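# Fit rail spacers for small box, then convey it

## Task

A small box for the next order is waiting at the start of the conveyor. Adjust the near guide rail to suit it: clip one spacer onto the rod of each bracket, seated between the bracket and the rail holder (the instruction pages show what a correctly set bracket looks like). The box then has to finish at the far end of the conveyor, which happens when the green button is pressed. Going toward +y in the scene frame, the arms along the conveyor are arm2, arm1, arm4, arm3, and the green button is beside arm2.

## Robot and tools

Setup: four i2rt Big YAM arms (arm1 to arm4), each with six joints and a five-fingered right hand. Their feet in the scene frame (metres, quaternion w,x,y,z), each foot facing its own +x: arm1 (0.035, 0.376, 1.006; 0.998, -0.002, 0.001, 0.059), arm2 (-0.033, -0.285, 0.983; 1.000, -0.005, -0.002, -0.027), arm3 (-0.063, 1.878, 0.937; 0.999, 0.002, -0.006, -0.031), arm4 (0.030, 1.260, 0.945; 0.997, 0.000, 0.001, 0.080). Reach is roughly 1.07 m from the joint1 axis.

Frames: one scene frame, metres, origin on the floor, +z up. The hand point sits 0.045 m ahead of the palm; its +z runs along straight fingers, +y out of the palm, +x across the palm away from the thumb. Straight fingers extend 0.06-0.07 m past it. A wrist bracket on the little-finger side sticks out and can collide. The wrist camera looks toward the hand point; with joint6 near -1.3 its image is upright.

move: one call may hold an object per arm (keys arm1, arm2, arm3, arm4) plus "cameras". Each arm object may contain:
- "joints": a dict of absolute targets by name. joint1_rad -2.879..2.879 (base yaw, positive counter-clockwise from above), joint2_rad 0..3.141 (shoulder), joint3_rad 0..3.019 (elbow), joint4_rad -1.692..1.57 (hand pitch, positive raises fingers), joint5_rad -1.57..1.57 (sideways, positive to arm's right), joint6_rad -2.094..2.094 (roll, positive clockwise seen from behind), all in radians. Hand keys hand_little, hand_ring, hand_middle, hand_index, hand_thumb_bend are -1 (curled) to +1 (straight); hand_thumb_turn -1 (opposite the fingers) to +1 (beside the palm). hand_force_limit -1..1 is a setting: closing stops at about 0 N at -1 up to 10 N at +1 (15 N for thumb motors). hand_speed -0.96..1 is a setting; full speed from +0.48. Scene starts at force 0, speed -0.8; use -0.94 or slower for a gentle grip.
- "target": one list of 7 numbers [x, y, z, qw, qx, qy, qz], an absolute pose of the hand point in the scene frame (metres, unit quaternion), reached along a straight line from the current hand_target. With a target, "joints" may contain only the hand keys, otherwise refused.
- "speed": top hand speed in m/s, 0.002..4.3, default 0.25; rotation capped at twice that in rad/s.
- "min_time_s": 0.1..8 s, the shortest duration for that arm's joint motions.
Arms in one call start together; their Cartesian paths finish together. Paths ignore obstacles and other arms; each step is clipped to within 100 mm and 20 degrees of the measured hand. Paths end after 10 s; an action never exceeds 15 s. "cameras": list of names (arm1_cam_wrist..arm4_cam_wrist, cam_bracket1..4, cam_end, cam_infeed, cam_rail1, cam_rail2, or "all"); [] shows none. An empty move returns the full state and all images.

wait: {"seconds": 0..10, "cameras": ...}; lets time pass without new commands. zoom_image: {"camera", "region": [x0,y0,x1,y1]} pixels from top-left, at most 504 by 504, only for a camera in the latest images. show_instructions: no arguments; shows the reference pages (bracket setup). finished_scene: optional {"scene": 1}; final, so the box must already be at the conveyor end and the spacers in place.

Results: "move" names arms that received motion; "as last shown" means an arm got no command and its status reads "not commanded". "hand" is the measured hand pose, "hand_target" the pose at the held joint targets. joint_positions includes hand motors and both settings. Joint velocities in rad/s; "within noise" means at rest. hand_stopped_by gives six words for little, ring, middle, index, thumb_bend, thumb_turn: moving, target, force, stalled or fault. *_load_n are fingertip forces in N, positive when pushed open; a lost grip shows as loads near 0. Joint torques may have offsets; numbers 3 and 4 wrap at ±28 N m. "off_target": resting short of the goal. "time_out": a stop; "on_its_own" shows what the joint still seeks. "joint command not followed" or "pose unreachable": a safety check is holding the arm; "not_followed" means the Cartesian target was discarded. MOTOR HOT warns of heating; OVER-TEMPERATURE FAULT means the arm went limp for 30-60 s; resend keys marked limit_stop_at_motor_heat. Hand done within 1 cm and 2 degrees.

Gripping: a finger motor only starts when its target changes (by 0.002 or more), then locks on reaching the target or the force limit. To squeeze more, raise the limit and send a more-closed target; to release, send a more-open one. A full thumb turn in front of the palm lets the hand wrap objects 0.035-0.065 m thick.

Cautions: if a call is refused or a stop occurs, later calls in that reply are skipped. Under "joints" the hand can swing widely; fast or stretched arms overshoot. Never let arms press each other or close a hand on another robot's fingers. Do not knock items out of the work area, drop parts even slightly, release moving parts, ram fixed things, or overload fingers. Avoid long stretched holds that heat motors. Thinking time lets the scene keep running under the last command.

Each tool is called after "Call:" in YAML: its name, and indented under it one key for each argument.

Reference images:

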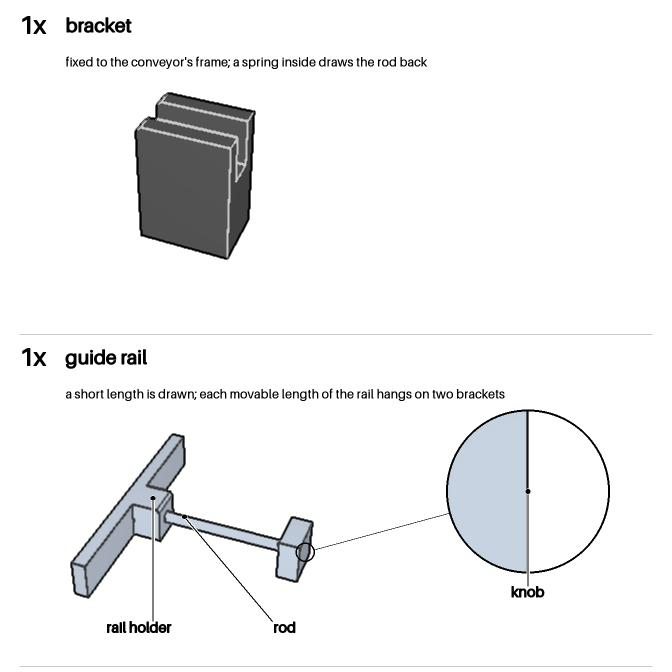

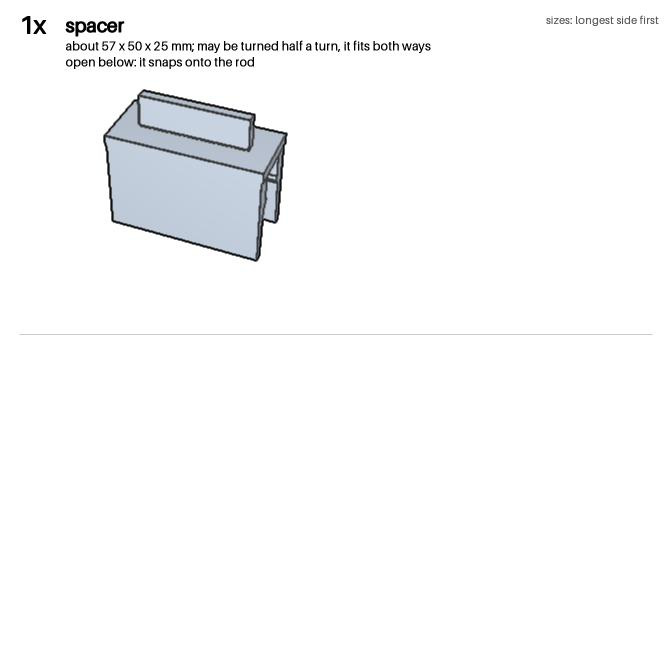

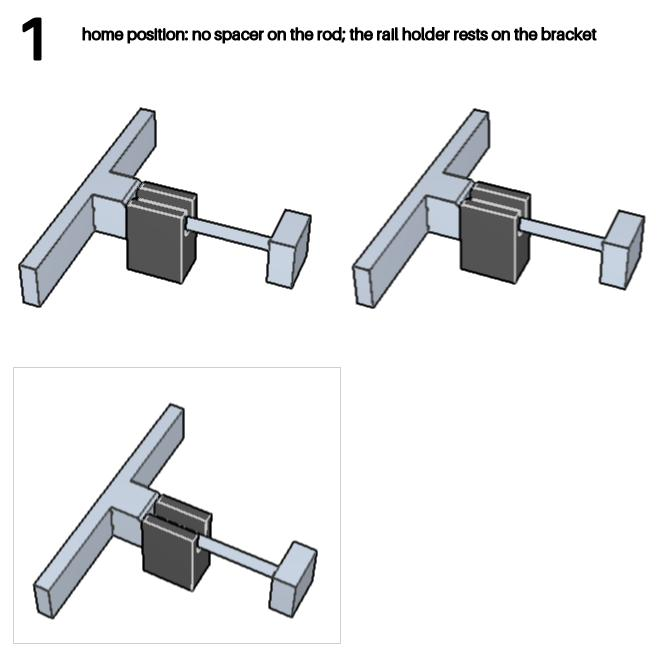

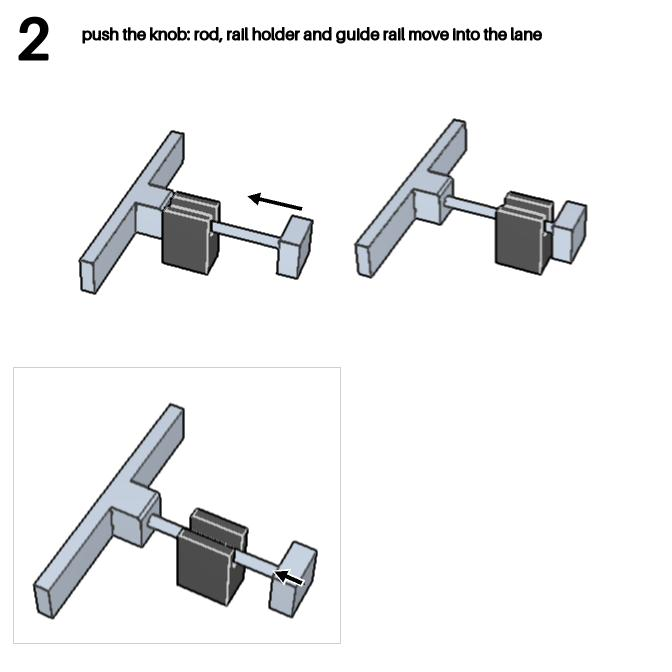

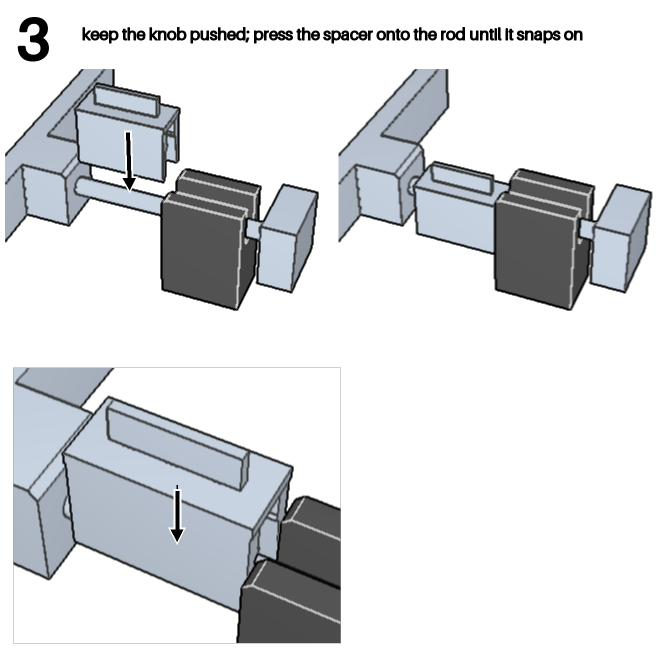

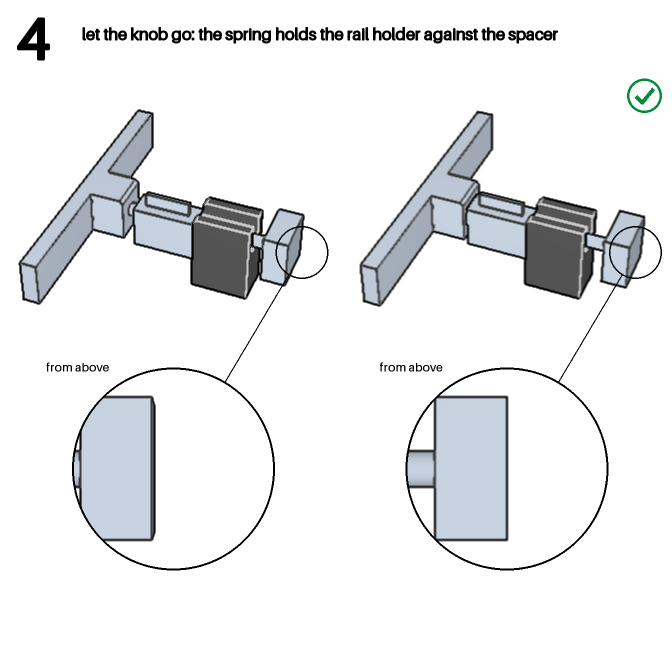

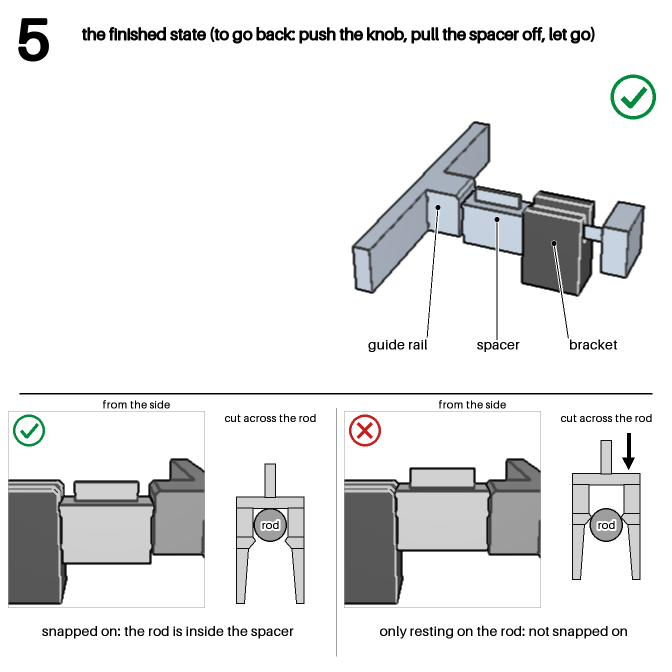

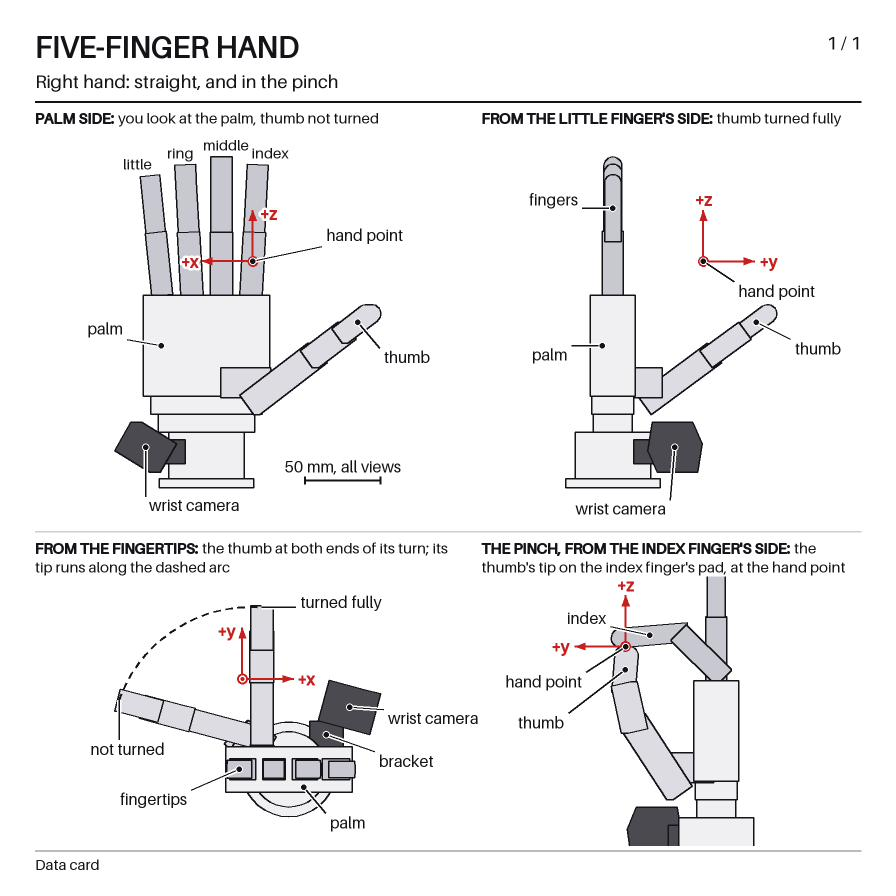

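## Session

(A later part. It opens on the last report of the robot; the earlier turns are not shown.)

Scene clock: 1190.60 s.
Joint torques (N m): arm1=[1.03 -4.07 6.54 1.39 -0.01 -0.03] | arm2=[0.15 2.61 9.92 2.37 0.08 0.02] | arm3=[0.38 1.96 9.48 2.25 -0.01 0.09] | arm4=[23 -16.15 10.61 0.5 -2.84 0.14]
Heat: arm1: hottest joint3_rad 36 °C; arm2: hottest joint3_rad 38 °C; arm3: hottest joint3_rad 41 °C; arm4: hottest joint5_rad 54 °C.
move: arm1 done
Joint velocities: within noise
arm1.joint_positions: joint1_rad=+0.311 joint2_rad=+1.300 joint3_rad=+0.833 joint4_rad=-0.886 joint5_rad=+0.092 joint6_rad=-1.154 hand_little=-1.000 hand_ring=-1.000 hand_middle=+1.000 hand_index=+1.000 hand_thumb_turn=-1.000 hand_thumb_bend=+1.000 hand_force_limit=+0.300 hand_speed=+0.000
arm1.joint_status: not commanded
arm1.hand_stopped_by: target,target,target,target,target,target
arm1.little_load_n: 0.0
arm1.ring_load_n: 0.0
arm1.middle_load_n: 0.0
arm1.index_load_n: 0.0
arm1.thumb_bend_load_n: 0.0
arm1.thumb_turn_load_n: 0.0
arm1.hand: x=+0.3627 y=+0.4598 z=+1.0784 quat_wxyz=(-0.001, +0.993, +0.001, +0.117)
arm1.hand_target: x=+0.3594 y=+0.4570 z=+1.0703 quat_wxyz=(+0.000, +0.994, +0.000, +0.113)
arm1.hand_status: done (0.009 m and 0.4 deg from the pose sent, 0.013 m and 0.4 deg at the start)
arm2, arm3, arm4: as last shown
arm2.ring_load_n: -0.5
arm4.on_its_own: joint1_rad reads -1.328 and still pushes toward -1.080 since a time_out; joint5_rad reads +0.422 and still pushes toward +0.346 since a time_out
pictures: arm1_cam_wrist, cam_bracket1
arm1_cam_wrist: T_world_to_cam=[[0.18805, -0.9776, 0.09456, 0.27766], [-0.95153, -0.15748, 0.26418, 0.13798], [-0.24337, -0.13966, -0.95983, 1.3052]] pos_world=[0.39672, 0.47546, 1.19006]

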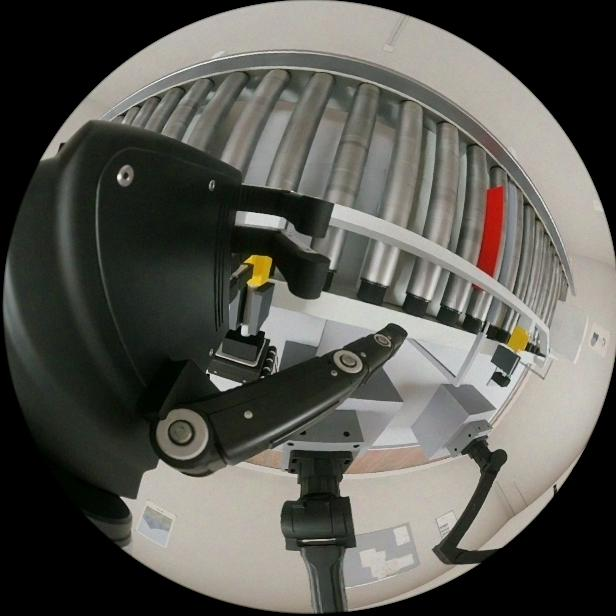

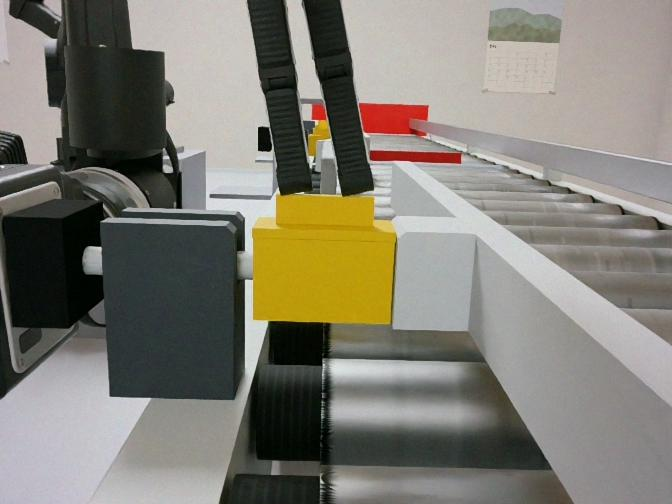

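Call:
move:
  arm1: {"target": [0.3595, 0.457, 1.058, 0, 0.9936, 0, 0.1132], "speed": 0.05}
  cameras: ["cam_bracket1", "arm1_cam_wrist"]

Call:
zoom_image:
  camera: "cam_bracket1"
  region: [200, 50, 450, 300]

Call:
zoom_image:
  camera: "arm1_cam_wrist"
  region: [200, 200, 320, 320]

Scene clock: 1205.00 s.
Joint torques (N m): arm1=[0.62 -3.08 7.08 1.46 0.17 -0.04] | arm2=[0.32 2.96 10.13 2.56 0.1 0.01] | arm3=[0.44 1.79 9.54 2.26 -0.02 0.09] | arm4=[23 -15.97 10.55 0.51 -2.83 0.13]
Heat: arm1: hottest joint3_rad 36 °C; arm2: hottest joint3_rad 38 °C; arm3: hottest joint3_rad 41 °C; arm4: hottest joint5_rad 54 °C.
move: arm1 off_target
Joint velocities: within noise
arm1.joint_positions: joint1_rad=+0.311 joint2_rad=+1.304 joint3_rad=+0.808 joint4_rad=-0.847 joint5_rad=+0.087 joint6_rad=-1.154 hand_little=-1.000 hand_ring=-1.000 hand_middle=+1.000 hand_index=+1.000 hand_thumb_turn=-1.000 hand_thumb_bend=+1.000 hand_force_limit=+0.300 hand_speed=+0.000
arm1.joint_status: not commanded
arm1.hand_stopped_by: target,target,target,target,target,target
arm1.little_load_n: 0.0
arm1.ring_load_n: 0.0
arm1.middle_load_n: 0.0
arm1.index_load_n: 0.0
arm1.thumb_bend_load_n: 0.0
arm1.thumb_turn_load_n: 0.0
arm1.hand: x=+0.3616 y=+0.4604 z=+1.0687 quat_wxyz=(-0.005, +0.993, +0.002, +0.120)
arm1.hand_target: x=+0.3591 y=+0.4570 z=+1.0583 quat_wxyz=(+0.000, +0.994, +0.000, +0.113)
arm1.hand_status: off_target (0.011 m and 1.1 deg from the pose sent, 0.021 m and 0.4 deg at the start)
arm2, arm3, arm4: as last shown
arm2.ring_load_n: 0.0
arm4.joint_positions: joint1_rad=-1.328 joint2_rad=+2.313 joint3_rad=+1.366 joint4_rad=+0.947 joint5_rad=+0.423 joint6_rad=-1.590 hand_little=-1.000 hand_ring=-1.000 hand_middle=-1.000 hand_index=-1.000 hand_thumb_turn=+1.000 hand_thumb_bend=+1.000 hand_force_limit=+0.000 hand_speed=+0.000
arm4.on_its_own: joint1_rad reads -1.328 and still pushes toward -1.080 since a time_out; joint5_rad reads +0.423 and still pushes toward +0.346 since a time_out
arm4.hand: x=+0.2105 y=+0.4915 z=+0.9690 quat_wxyz=(+0.510, +0.500, -0.500, +0.490)
arm4.hand_target: x=+0.4167 y=+0.5491 z=+0.9589 quat_wxyz=(+0.418, +0.570, -0.419, +0.570)
pictures: arm1_cam_wrist, cam_bracket1
arm1_cam_wrist: T_world_to_cam=[[0.18855, -0.97821, 0.08697, 0.28758], [-0.95328, -0.16102, 0.2556, 0.15096], [-0.23603, -0.1311, -0.96286, 1.29235]] pos_world=[0.39472, 0.47505, 1.18075]

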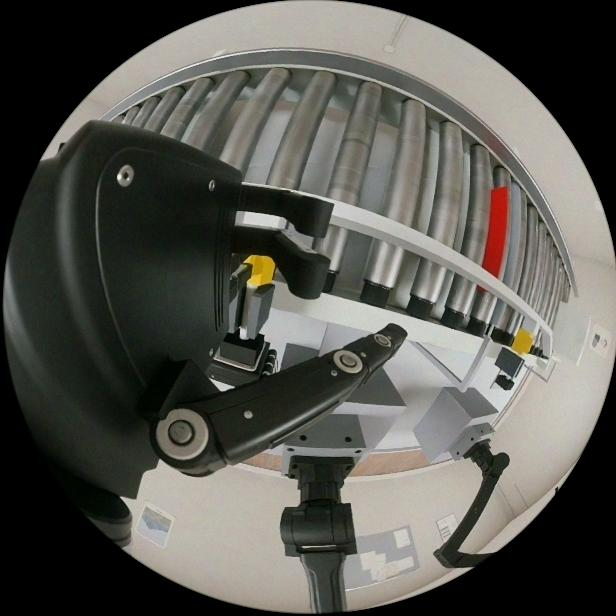

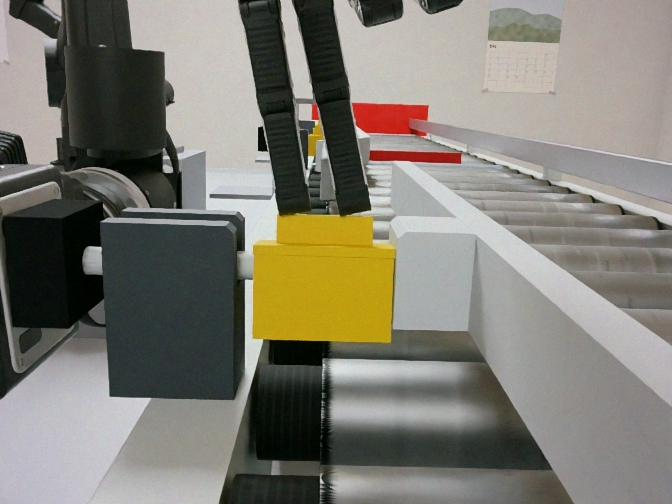

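Scaled by 2.016.

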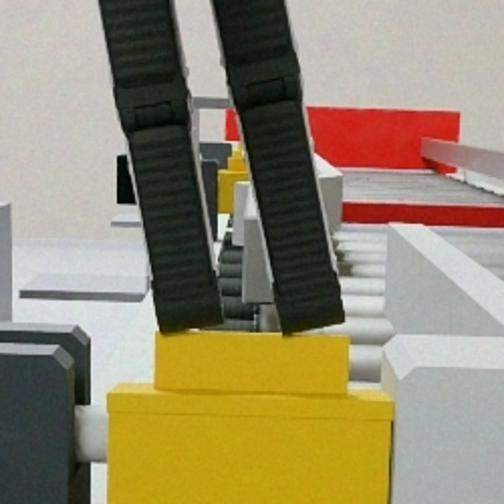

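Scaled by 4.200 from the camera's image (finer frame: 880x880).

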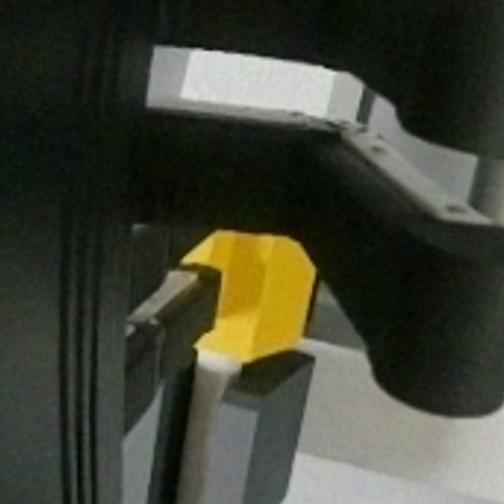

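Call:
move:
  arm1: {"target": [0.3595, 0.457, 1.052, 0, 0.9936, 0, 0.1132], "speed": 0.05}

Call:
move:
  arm1: {"target": [0.3595, 0.457, 1.14, 0, 0.9936, 0, 0.1132], "speed": 0.12}
  cameras: ["cam_bracket1", "cam_bracket2"]

Call:
zoom_image:
  camera: "cam_bracket1"
  region: [200, 170, 440, 350]

Call:
zoom_image:
  camera: "cam_bracket2"
  region: [200, 170, 440, 350]

Scene clock: 1214.43 s.
Joint torques (N m): arm1=[1.44 -4.19 7.25 1.18 0.17 -0.07] | arm2=[0.85 3.14 9.95 2.33 0.07 0.06] | arm3=[0.5 1.85 9.46 2.26 0 0.09] | arm4=[23.12 -16.21 10.59 0.53 -2.83 0.13]
Heat: arm1: hottest joint3_rad 35 °C; arm2: hottest joint3_rad 38 °C; arm3: hottest joint3_rad 41 °C; arm4: hottest joint5_rad 54 °C.
move: arm1 done
Joint velocities: within noise
arm1.joint_positions: joint1_rad=+0.311 joint2_rad=+1.320 joint3_rad=+0.795 joint4_rad=-0.828 joint5_rad=+0.088 joint6_rad=-1.154 hand_little=-1.000 hand_ring=-1.000 hand_middle=+1.000 hand_index=+1.000 hand_thumb_turn=-1.000 hand_thumb_bend=+1.000 hand_force_limit=+0.300 hand_speed=+0.000
arm1.joint_status: not commanded
arm1.hand_stopped_by: target,target,target,target,target,target
arm1.little_load_n: 0.0
arm1.ring_load_n: 0.0
arm1.middle_load_n: 0.0
arm1.index_load_n: 0.0
arm1.thumb_bend_load_n: 0.0
arm1.thumb_turn_load_n: 0.0
arm1.hand: x=+0.3598 y=+0.4593 z=+1.0593 quat_wxyz=(-0.003, +0.993, +0.002, +0.116)
arm1.hand_target: x=+0.3592 y=+0.4569 z=+1.0522 quat_wxyz=(+0.000, +0.994, +0.000, +0.113)
arm1.hand_status: done (0.008 m and 0.5 deg from the pose sent, 0.017 m and 1.1 deg at the start)
arm2, arm3, arm4: as last shown
arm3.middle_load_n: -0.5
arm4.index_load_n: 0.5
arm4.on_its_own: joint1_rad reads -1.328 and still pushes toward -1.080 since a time_out; joint5_rad reads +0.423 and still pushes toward +0.346 since a time_out
pictures: none

Scene clock: 1215.83 s.
Joint torques (N m): arm1=[1.2 -4.54 11.9 0.35 0.03 -0.06] | arm2=[0.44 3.19 10.3 2.39 0.05 0.06] | arm3=[0.44 2.14 9.5 2.24 -0.02 0.09] | arm4=[22.95 -16.32 10.59 0.5 -2.84 0.14]
Heat: arm1: hottest joint3_rad 35 °C; arm2: hottest joint3_rad 38 °C; arm3: hottest joint3_rad 41 °C; arm4: hottest joint5_rad 54 °C.
move: arm1 off_target
Joint velocities: within noise
arm1.joint_positions: joint1_rad=+0.311 joint2_rad=+1.226 joint3_rad=+0.905 joint4_rad=-1.065 joint5_rad=+0.089 joint6_rad=-1.154 hand_little=-1.000 hand_ring=-1.000 hand_middle=+1.000 hand_index=+1.000 hand_thumb_turn=-1.000 hand_thumb_bend=+1.000 hand_force_limit=+0.300 hand_speed=+0.000
arm1.joint_status: not commanded
arm1.hand_stopped_by: target,target,target,target,target,target
arm1.little_load_n: 0.0
arm1.ring_load_n: 0.0
arm1.middle_load_n: 0.0
arm1.index_load_n: 0.0
arm1.thumb_bend_load_n: 0.0
arm1.thumb_turn_load_n: 0.0
arm1.hand: x=+0.3484 y=+0.4540 z=+1.1261 quat_wxyz=(+0.005, +0.995, +0.002, +0.101)
arm1.hand_target: x=+0.3592 y=+0.4569 z=+1.1400 quat_wxyz=(+0.000, +0.994, +0.000, +0.114)
arm1.hand_status: off_target (0.018 m and 1.5 deg from the pose sent, 0.081 m and 0.5 deg at the start)
arm2, arm3, arm4: as last shown
arm3.middle_load_n: 0.0
arm3.index_load_n: -0.5
arm4.index_load_n: 0.0
arm4.on_its_own: joint1_rad reads -1.328 and still pushes toward -1.080 since a time_out; joint5_rad reads +0.423 and still pushes toward +0.346 since a time_out

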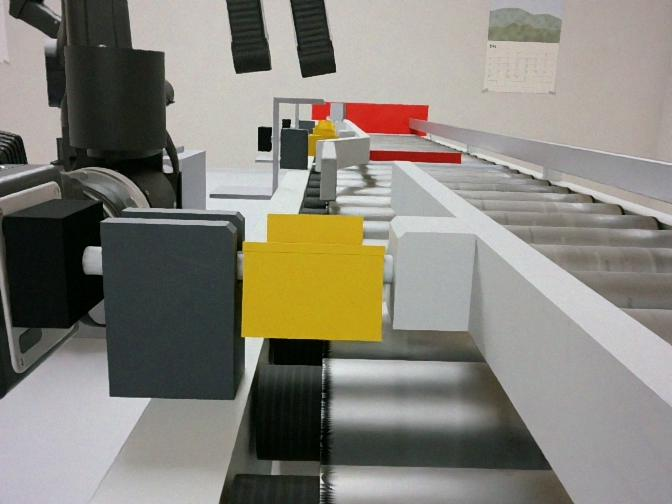

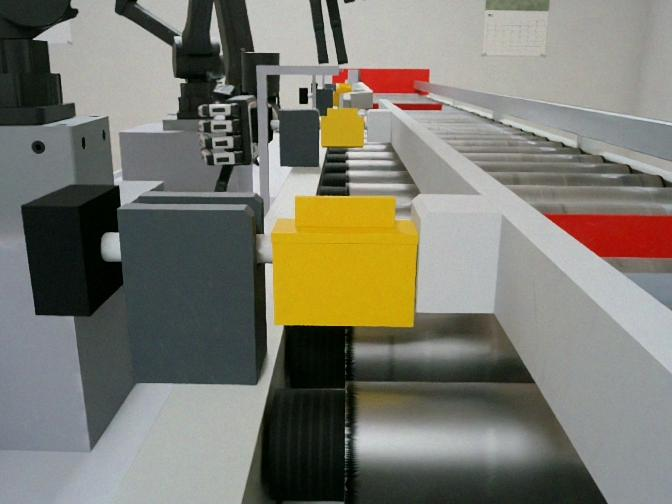

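Scaled by 2.100.

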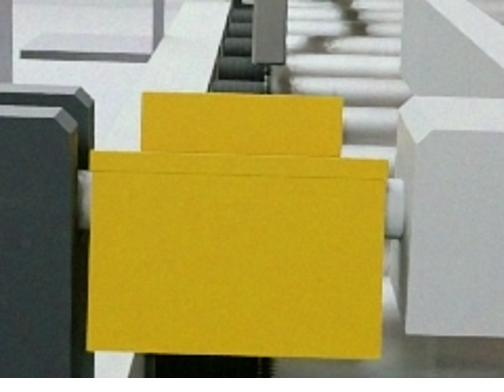

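Scaled by 2.100.

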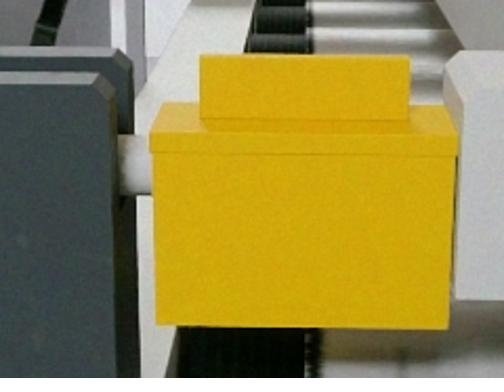

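Call:
move:
  arm1: {"target": [0.3595, 0.494, 1.10, 0, 0.9936, 0, 0.1132], "speed": 0.12}

Call:
move:
  arm1: {"target": [0.3595, 0.494, 1.055, 0, 0.9936, 0, 0.1132], "speed": 0.08}
  cameras: ["cam_bracket1", "arm1_cam_wrist"]

Call:
zoom_image:
  camera: "cam_bracket1"
  region: [200, 100, 450, 350]

Call:
zoom_image:
  camera: "arm1_cam_wrist"
  region: [200, 200, 320, 320]

Scene clock: 1250.27 s.
Joint torques (N m): arm1=[2.2 -4.72 8.79 1.26 0.19 -0.03] | arm2=[0.67 3.02 10.35 2.4 0.13 0.1] | arm3=[0.21 2.14 9.55 2.28 0 0.09] | arm4=[23.12 -15.97 10.62 0.49 -2.84 0.14]
Heat: arm1: hottest joint3_rad 40 °C; arm2: hottest joint3_rad 38 °C; arm3: hottest joint3_rad 41 °C; arm4: hottest joint5_rad 55 °C.
move: arm1 done
Joint velocities: within noise
arm1.joint_positions: joint1_rad=+0.393 joint2_rad=+1.304 joint3_rad=+0.905 joint4_rad=-0.979 joint5_rad=+0.106 joint6_rad=-1.070 hand_little=-1.000 hand_ring=-1.000 hand_middle=+1.000 hand_index=+1.000 hand_thumb_turn=-1.000 hand_thumb_bend=+1.000 hand_force_limit=+0.300 hand_speed=+0.000
arm1.joint_status: not commanded
arm1.hand_stopped_by: target,target,target,target,target,target
arm1.little_load_n: 0.0
arm1.ring_load_n: 0.0
arm1.middle_load_n: 0.0
arm1.index_load_n: 0.0
arm1.thumb_bend_load_n: 0.0
arm1.thumb_turn_load_n: 0.0
arm1.hand: x=+0.3560 y=+0.4894 z=+1.1016 quat_wxyz=(+0.002, +0.994, +0.000, +0.109)
arm1.hand_target: x=+0.3594 y=+0.4941 z=+1.1001 quat_wxyz=(+0.000, +0.994, +0.000, +0.113)
arm1.hand_status: done (0.006 m and 0.6 deg from the pose sent, 0.049 m and 1.5 deg at the start)
arm2.joint_positions: joint1_rad=-1.092 joint2_rad=+0.629 joint3_rad=+1.399 joint4_rad=-1.142 joint5_rad=-0.186 joint6_rad=-1.279 hand_little=+1.000 hand_ring=+1.000 hand_middle=+1.000 hand_index=+1.000 hand_thumb_turn=+1.000 hand_thumb_bend=+1.000 hand_force_limit=+0.000 hand_speed=-0.800
arm2.joint_status: not commanded
arm2.hand_stopped_by: target,target,target,target,target,target
arm2.little_load_n: 0.0
arm2.ring_load_n: 0.0
arm2.middle_load_n: 0.0
arm2.index_load_n: 0.0
arm2.thumb_bend_load_n: 0.0
arm2.thumb_turn_load_n: 0.0
arm2.hand: x=+0.0644 y=-0.5285 z=+1.5171 quat_wxyz=(+0.166, +0.651, -0.500, +0.547)
arm2.hand_target: x=+0.0616 y=-0.5276 z=+1.5258 quat_wxyz=(+0.172, +0.645, -0.498, +0.553)
arm2.hand_status: not commanded
arm3.joint_positions: joint1_rad=-0.044 joint2_rad=+0.566 joint3_rad=+1.446 joint4_rad=-1.180 joint5_rad=-0.109 joint6_rad=-1.180 hand_little=+1.000 hand_ring=+1.000 hand_middle=+1.000 hand_index=+1.000 hand_thumb_turn=+1.000 hand_thumb_bend=+1.000 hand_force_limit=+0.000 hand_speed=-0.800
arm3.joint_status: not commanded
arm3.hand_stopped_by: target,target,target,target,target,target
arm3.little_load_n: 0.0
arm3.ring_load_n: 0.0
arm3.middle_load_n: 0.0
arm3.index_load_n: 0.0
arm3.thumb_bend_load_n: 0.0
arm3.thumb_turn_load_n: 0.0
arm3.hand: x=+0.1534 y=+1.8296 z=+1.4946 quat_wxyz=(-0.129, +0.784, -0.167, +0.584)
arm3.hand_target: x=+0.1509 y=+1.8298 z=+1.5053 quat_wxyz=(-0.130, +0.776, -0.164, +0.594)
arm3.hand_status: not commanded
arm4.joint_positions: joint1_rad=-1.328 joint2_rad=+2.313 joint3_rad=+1.366 joint4_rad=+0.947 joint5_rad=+0.423 joint6_rad=-1.590 hand_little=-1.000 hand_ring=-1.000 hand_middle=-1.000 hand_index=-1.000 hand_thumb_turn=+1.000 hand_thumb_bend=+1.000 hand_force_limit=+0.000 hand_speed=+0.000
arm4.joint_status: not commanded
arm4.hand_stopped_by: target,target,target,target,target,target
arm4.little_load_n: 0.0
arm4.ring_load_n: 0.0
arm4.middle_load_n: 0.0
arm4.index_load_n: 0.0
arm4.thumb_bend_load_n: 0.0
arm4.thumb_turn_load_n: 0.0
arm4.on_its_own: joint1_rad reads -1.328 and still pushes toward -1.080 since a time_out; joint5_rad reads +0.423 and still pushes toward +0.346 since a time_out
arm4.hand: x=+0.2105 y=+0.4915 z=+0.9690 quat_wxyz=(+0.510, +0.500, -0.500, +0.490)
arm4.hand_target: x=+0.4167 y=+0.5491 z=+0.9589 quat_wxyz=(+0.418, +0.570, -0.419, +0.570)
arm4.hand_status: not commanded
pictures: none

Scene clock: 1251.47 s.
Joint torques (N m): arm1=[2.02 -4.72 7.51 1.46 0.11 0.04] | arm2=[1.03 3.96 10.09 2.63 0.11 0.07] | arm3=[0.21 2.08 9.55 2.28 -0.02 0.11] | arm4=[23.18 -15.97 10.59 0.53 -2.83 0.13]
Heat: arm1: hottest joint3_rad 40 °C; arm2: hottest joint3_rad 38 °C; arm3: hottest joint3_rad 41 °C; arm4: hottest joint5_rad 56 °C.
move: arm1 done
Joint velocities: within noise
arm1.joint_positions: joint1_rad=+0.393 joint2_rad=+1.364 joint3_rad=+0.843 joint4_rad=-0.843 joint5_rad=+0.106 joint6_rad=-1.069 hand_little=-1.000 hand_ring=-1.000 hand_middle=+1.000 hand_index=+1.000 hand_thumb_turn=-1.000 hand_thumb_bend=+1.000 hand_force_limit=+0.300 hand_speed=+0.000
arm1.joint_status: not commanded
arm1.hand_stopped_by: target,target,target,target,target,target
arm1.little_load_n: 0.0
arm1.ring_load_n: 0.0
arm1.middle_load_n: 0.0
arm1.index_load_n: 0.0
arm1.thumb_bend_load_n: 0.0
arm1.thumb_turn_load_n: 0.0
arm1.hand: x=+0.3611 y=+0.4922 z=+1.0612 quat_wxyz=(-0.002, +0.993, +0.000, +0.115)
arm1.hand_target: x=+0.3594 y=+0.4940 z=+1.0551 quat_wxyz=(+0.000, +0.994, +0.000, +0.113)
arm1.hand_status: done (0.007 m and 0.3 deg from the pose sent, 0.047 m and 0.6 deg at the start)
arm2, arm3, arm4: as last shown
arm2.index_load_n: -0.5
arm3.index_load_n: -0.5
arm4.on_its_own: joint1_rad reads -1.328 and still pushes toward -1.080 since a time_out; joint5_rad reads +0.423 and still pushes toward +0.346 since a time_out
pictures: arm1_cam_wrist, cam_bracket1
arm1_cam_wrist: T_world_to_cam=[[0.18514, -0.97844, 0.09149, 0.31607], [-0.95094, -0.15489, 0.26781, 0.14075], [-0.24787, -0.13659, -0.95912, 1.2922]] pos_world=[0.39562, 0.50755, 1.17276]

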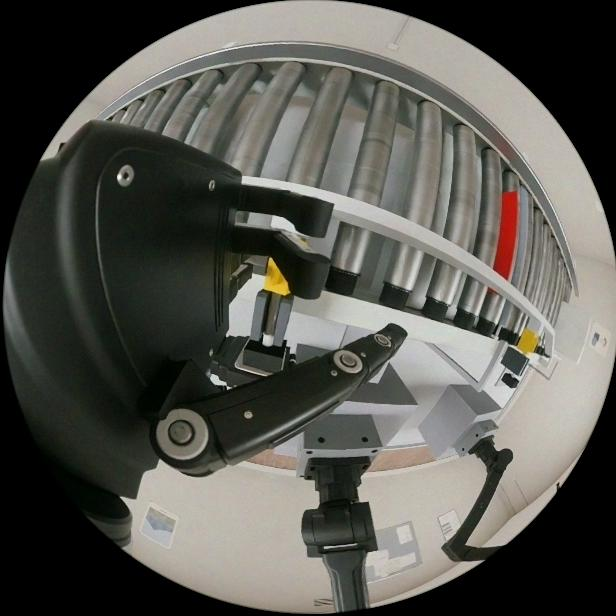

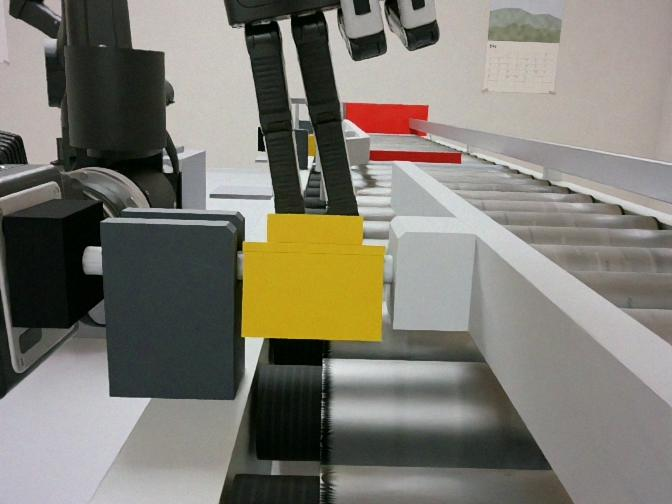

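Scaled by 2.016.

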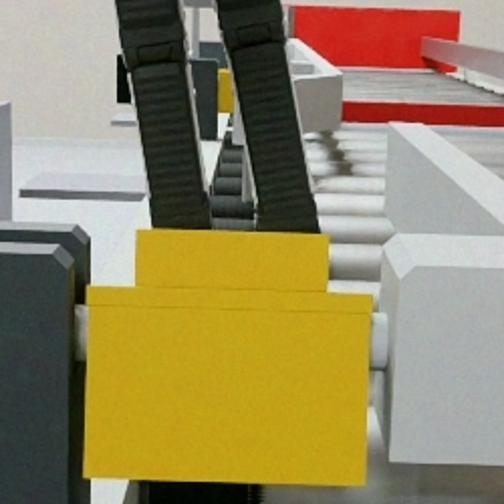

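Scaled by 4.200 from the camera's image (finer frame: 880x880).

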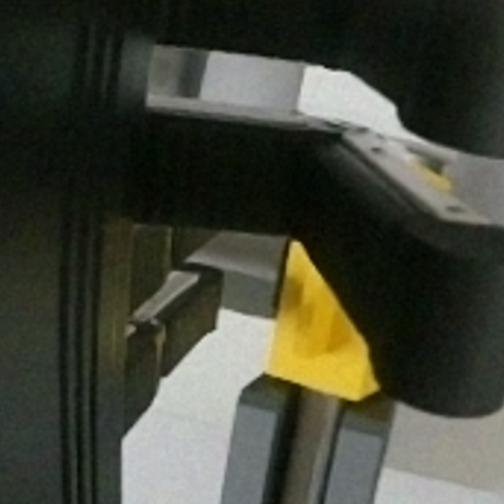

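Call:
move:
  arm1: {"target": [0.3595, 0.472, 1.051, 0, 0.9936, 0, 0.1132], "speed": 0.05}
  cameras: ["cam_bracket1", "arm1_cam_wrist"]

Call:
zoom_image:
  camera: "cam_bracket1"
  region: [200, 100, 450, 350]

Call:
zoom_image:
  camera: "arm1_cam_wrist"
  region: [200, 200, 320, 320]

Scene clock: 1260.57 s.
Joint torques (N m): arm1=[0.09 -6.53 6.69 1.2 0.18 -0.14] | arm2=[0.09 2.67 10.06 2.4 0.06 0.05] | arm3=[0.56 2.02 9.54 2.32 -0.02 0.09] | arm4=[22.95 -16.15 10.56 0.5 -2.84 0.14]
Heat: arm1: hottest joint3_rad 39 °C; arm2: hottest joint3_rad 38 °C; arm3: hottest joint3_rad 41 °C; arm4: hottest joint5_rad 56 °C.
move: arm1 done
Joint velocities: within noise
arm1.joint_positions: joint1_rad=+0.359 joint2_rad=+1.358 joint3_rad=+0.814 joint4_rad=-0.824 joint5_rad=+0.095 joint6_rad=-1.106 hand_little=-1.000 hand_ring=-1.000 hand_middle=+1.000 hand_index=+1.000 hand_thumb_turn=-1.000 hand_thumb_bend=+1.000 hand_force_limit=+0.300 hand_speed=+0.000
arm1.joint_status: not commanded
arm1.hand_stopped_by: target,target,target,target,target,target
arm1.little_load_n: 0.0
arm1.ring_load_n: 0.0
arm1.middle_load_n: 0.0
arm1.index_load_n: 0.0
arm1.thumb_bend_load_n: 0.0
arm1.thumb_turn_load_n: 0.0
arm1.hand: x=+0.3593 y=+0.4782 z=+1.0535 quat_wxyz=(-0.002, +0.994, +0.002, +0.111)
arm1.hand_target: x=+0.3594 y=+0.4720 z=+1.0511 quat_wxyz=(+0.000, +0.994, +0.000, +0.113)
arm1.hand_status: done (0.007 m and 0.4 deg from the pose sent, 0.023 m and 0.3 deg at the start)
arm2, arm3, arm4: as last shown
arm2.little_load_n: -0.5
arm2.index_load_n: 0.0
arm4.on_its_own: joint1_rad reads -1.328 and still pushes toward -1.080 since a time_out; joint5_rad reads +0.423 and still pushes toward +0.346 since a time_out
pictures: arm1_cam_wrist, cam_bracket1
arm1_cam_wrist: T_world_to_cam=[[0.19002, -0.97756, 0.09088, 0.30183], [-0.94808, -0.15867, 0.27561, 0.13146], [-0.25501, -0.13854, -0.95696, 1.28367]] pos_world=[0.39463, 0.49376, 1.16476]

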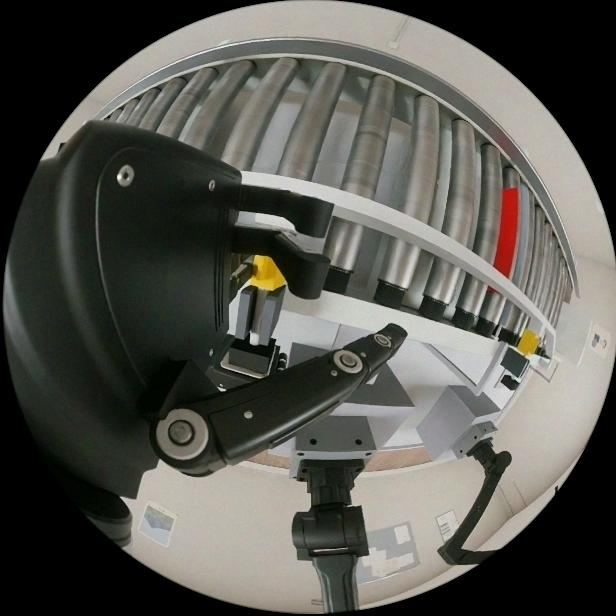

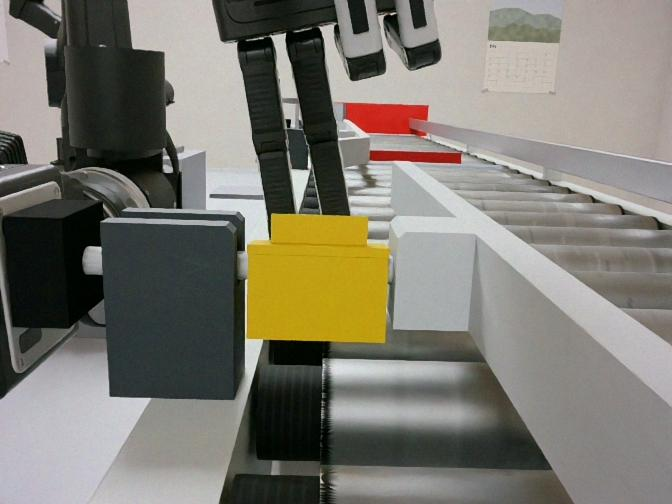

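Scaled by 2.016.

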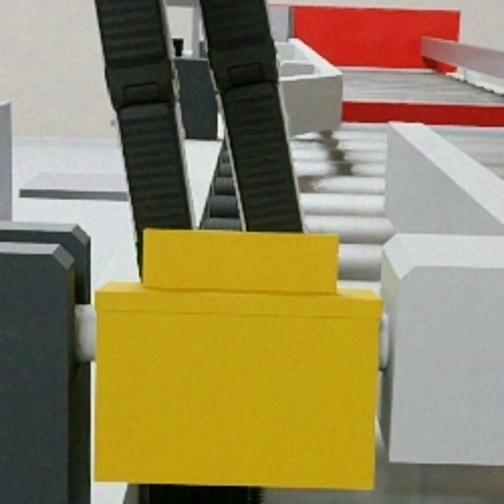

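Scaled by 4.200 from the camera's image (finer frame: 880x880).

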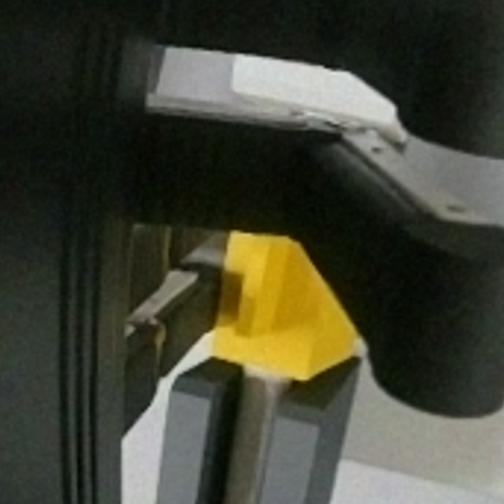

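Call:
move:
  arm1: {"target": [0.3595, 0.465, 1.051, 0, 0.9936, 0, 0.1132], "speed": 0.05}
  cameras: ["cam_bracket1"]

Call:
zoom_image:
  camera: "cam_bracket1"
  region: [200, 100, 450, 350]

Scene clock: 1269.00 s.
Joint torques (N m): arm1=[-0.5 -5.66 6.35 1.32 0.32 -0.17] | arm2=[0.26 3.25 9.98 2.65 0.11 0.08] | arm3=[0.44 2.02 9.54 2.33 -0.01 0.11] | arm4=[23 -16.09 10.59 0.51 -2.84 0.13]
Heat: arm1: hottest joint3_rad 38 °C; arm2: hottest joint3_rad 38 °C; arm3: hottest joint3_rad 41 °C; arm4: hottest joint5_rad 56 °C.
move: arm1 off_target
Joint velocities: within noise
arm1.joint_positions: joint1_rad=+0.345 joint2_rad=+1.345 joint3_rad=+0.810 joint4_rad=-0.821 joint5_rad=+0.088 joint6_rad=-1.121 hand_little=-1.000 hand_ring=-1.000 hand_middle=+1.000 hand_index=+1.000 hand_thumb_turn=-1.000 hand_thumb_bend=+1.000 hand_force_limit=+0.300 hand_speed=+0.000
arm1.joint_status: not commanded
arm1.hand_stopped_by: target,target,target,target,target,target
arm1.little_load_n: 0.0
arm1.ring_load_n: 0.0
arm1.middle_load_n: 0.0
arm1.index_load_n: 0.0
arm1.thumb_bend_load_n: 0.0
arm1.thumb_turn_load_n: 0.0
arm1.hand: x=+0.3609 y=+0.4745 z=+1.0559 quat_wxyz=(-0.006, +0.993, +0.002, +0.114)
arm1.hand_target: x=+0.3593 y=+0.4651 z=+1.0511 quat_wxyz=(+0.000, +0.994, +0.000, +0.113)
arm1.hand_status: off_target (0.011 m and 0.7 deg from the pose sent, 0.013 m and 0.4 deg at the start)
arm2, arm3, arm4: as last shown
arm2.little_load_n: 0.0
arm2.middle_load_n: -0.5
arm3.index_load_n: 0.0
arm4.on_its_own: joint1_rad reads -1.328 and still pushes toward -1.080 since a time_out; joint5_rad reads +0.423 and still pushes toward +0.346 since a time_out

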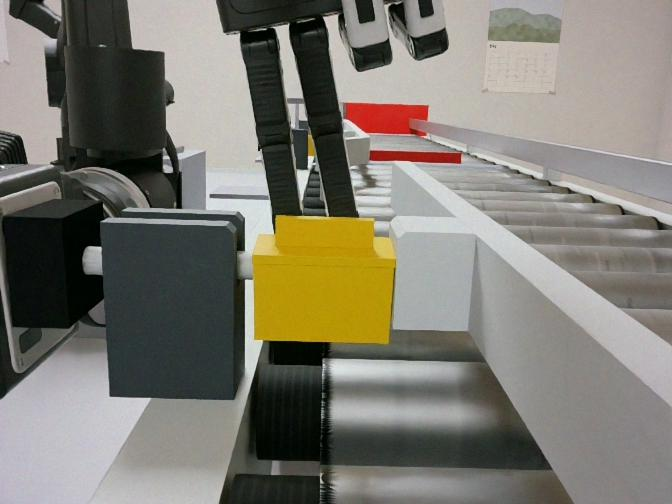

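Scaled by 2.016.

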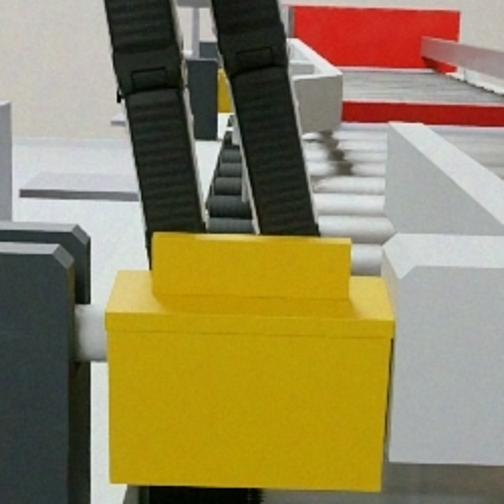

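Call:
move:
  arm1: {"target": [0.3595, 0.472, 1.085, 0, 0.9936, 0, 0.1132], "speed": 0.08}

Call:
move:
  arm1: {"target": [0.3595, 0.443, 1.09, 0, 0.9936, 0, 0.1132], "speed": 0.1}
  cameras: ["cam_bracket1"]

Call:
zoom_image:
  camera: "cam_bracket1"
  region: [200, 100, 450, 350]

Scene clock: 1296.50 s.
Joint torques (N m): arm1=[1.61 -4.84 11.08 0.31 0.07 -0.05] | arm2=[-0.03 2.55 10.07 2.36 0.09 0.05] | arm3=[0.32 1.79 9.52 2.18 -0.04 0.1] | arm4=[23.06 -16.03 10.59 0.51 -2.84 0.16]
Heat: arm1: hottest joint3_rad 37 °C; arm2: hottest joint3_rad 38 °C; arm3: hottest joint3_rad 41 °C; arm4: hottest joint5_rad 57 °C.
move: arm1 off_target
Joint velocities: within noise
arm1.joint_positions: joint1_rad=+0.345 joint2_rad=+1.307 joint3_rad=+0.815 joint4_rad=-0.904 joint5_rad=+0.096 joint6_rad=-1.121 hand_little=-1.000 hand_ring=-1.000 hand_middle=+1.000 hand_index=+1.000 hand_thumb_turn=-1.000 hand_thumb_bend=+1.000 hand_force_limit=+0.300 hand_speed=+0.000
arm1.joint_status: not commanded
arm1.hand_stopped_by: target,target,target,target,target,target
arm1.little_load_n: 0.0
arm1.ring_load_n: 0.0
arm1.middle_load_n: 0.0
arm1.index_load_n: 0.0
arm1.thumb_bend_load_n: 0.0
arm1.thumb_turn_load_n: 0.0
arm1.hand: x=+0.3463 y=+0.4656 z=+1.0703 quat_wxyz=(+0.006, +0.995, +0.003, +0.099)
arm1.hand_target: x=+0.3591 y=+0.4718 z=+1.0849 quat_wxyz=(+0.000, +0.994, +0.000, +0.113)
arm1.hand_status: off_target (0.021 m and 1.9 deg from the pose sent, 0.029 m and 0.8 deg at the start)
arm2, arm3, arm4: as last shown
arm2.middle_load_n: 0.0
arm4.on_its_own: joint1_rad reads -1.328 and still pushes toward -1.080 since a time_out; joint5_rad reads +0.423 and still pushes toward +0.346 since a time_out
pictures: none

Scene clock: 1297.63 s.
Joint torques (N m): arm1=[-0.26 -5.77 9.7 0.42 -0.11 -0.09] | arm2=[-0.15 1.85 10.17 2.29 0.12 0.03] | arm3=[0.38 1.79 9.44 2.24 -0.01 0.09] | arm4=[23.18 -15.91 10.56 0.5 -2.85 0.15]
Heat: arm1: hottest joint3_rad 37 °C; arm2: hottest joint3_rad 38 °C; arm3: hottest joint3_rad 41 °C; arm4: hottest joint5_rad 57 °C.
move: arm1 done
Joint velocities: within noise
arm1.joint_positions: joint1_rad=+0.276 joint2_rad=+1.267 joint3_rad=+0.815 joint4_rad=-0.916 joint5_rad=+0.085 joint6_rad=-1.186 hand_little=-1.000 hand_ring=-1.000 hand_middle=+1.000 hand_index=+1.000 hand_thumb_turn=-1.000 hand_thumb_bend=+1.000 hand_force_limit=+0.300 hand_speed=+0.000
arm1.joint_status: not commanded
arm1.hand_stopped_by: target,target,target,target,target,target
arm1.little_load_n: 0.0
arm1.ring_load_n: 0.0
arm1.middle_load_n: 0.0
arm1.index_load_n: 0.0
arm1.thumb_bend_load_n: 0.0
arm1.thumb_turn_load_n: 0.0
arm1.hand: x=+0.3539 y=+0.4434 z=+1.0824 quat_wxyz=(+0.003, +0.994, +0.001, +0.109)
arm1.hand_target: x=+0.3593 y=+0.4429 z=+1.0899 quat_wxyz=(+0.000, +0.994, +0.000, +0.113)
arm1.hand_status: done (0.009 m and 0.6 deg from the pose sent, 0.033 m and 1.9 deg at the start)
arm2, arm3, arm4: as last shown
arm3.index_load_n: -0.5
arm4.on_its_own: joint1_rad reads -1.328 and still pushes toward -1.080 since a time_out; joint5_rad reads +0.423 and still pushes toward +0.346 since a time_out

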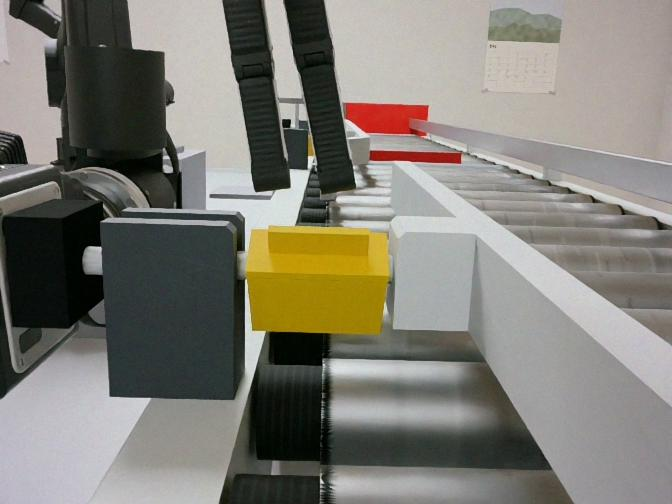

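Scaled by 2.016.

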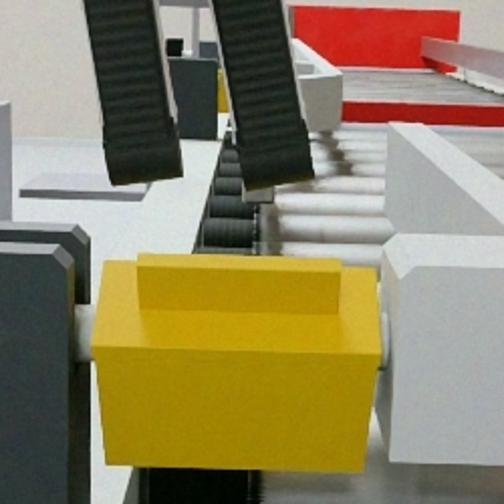

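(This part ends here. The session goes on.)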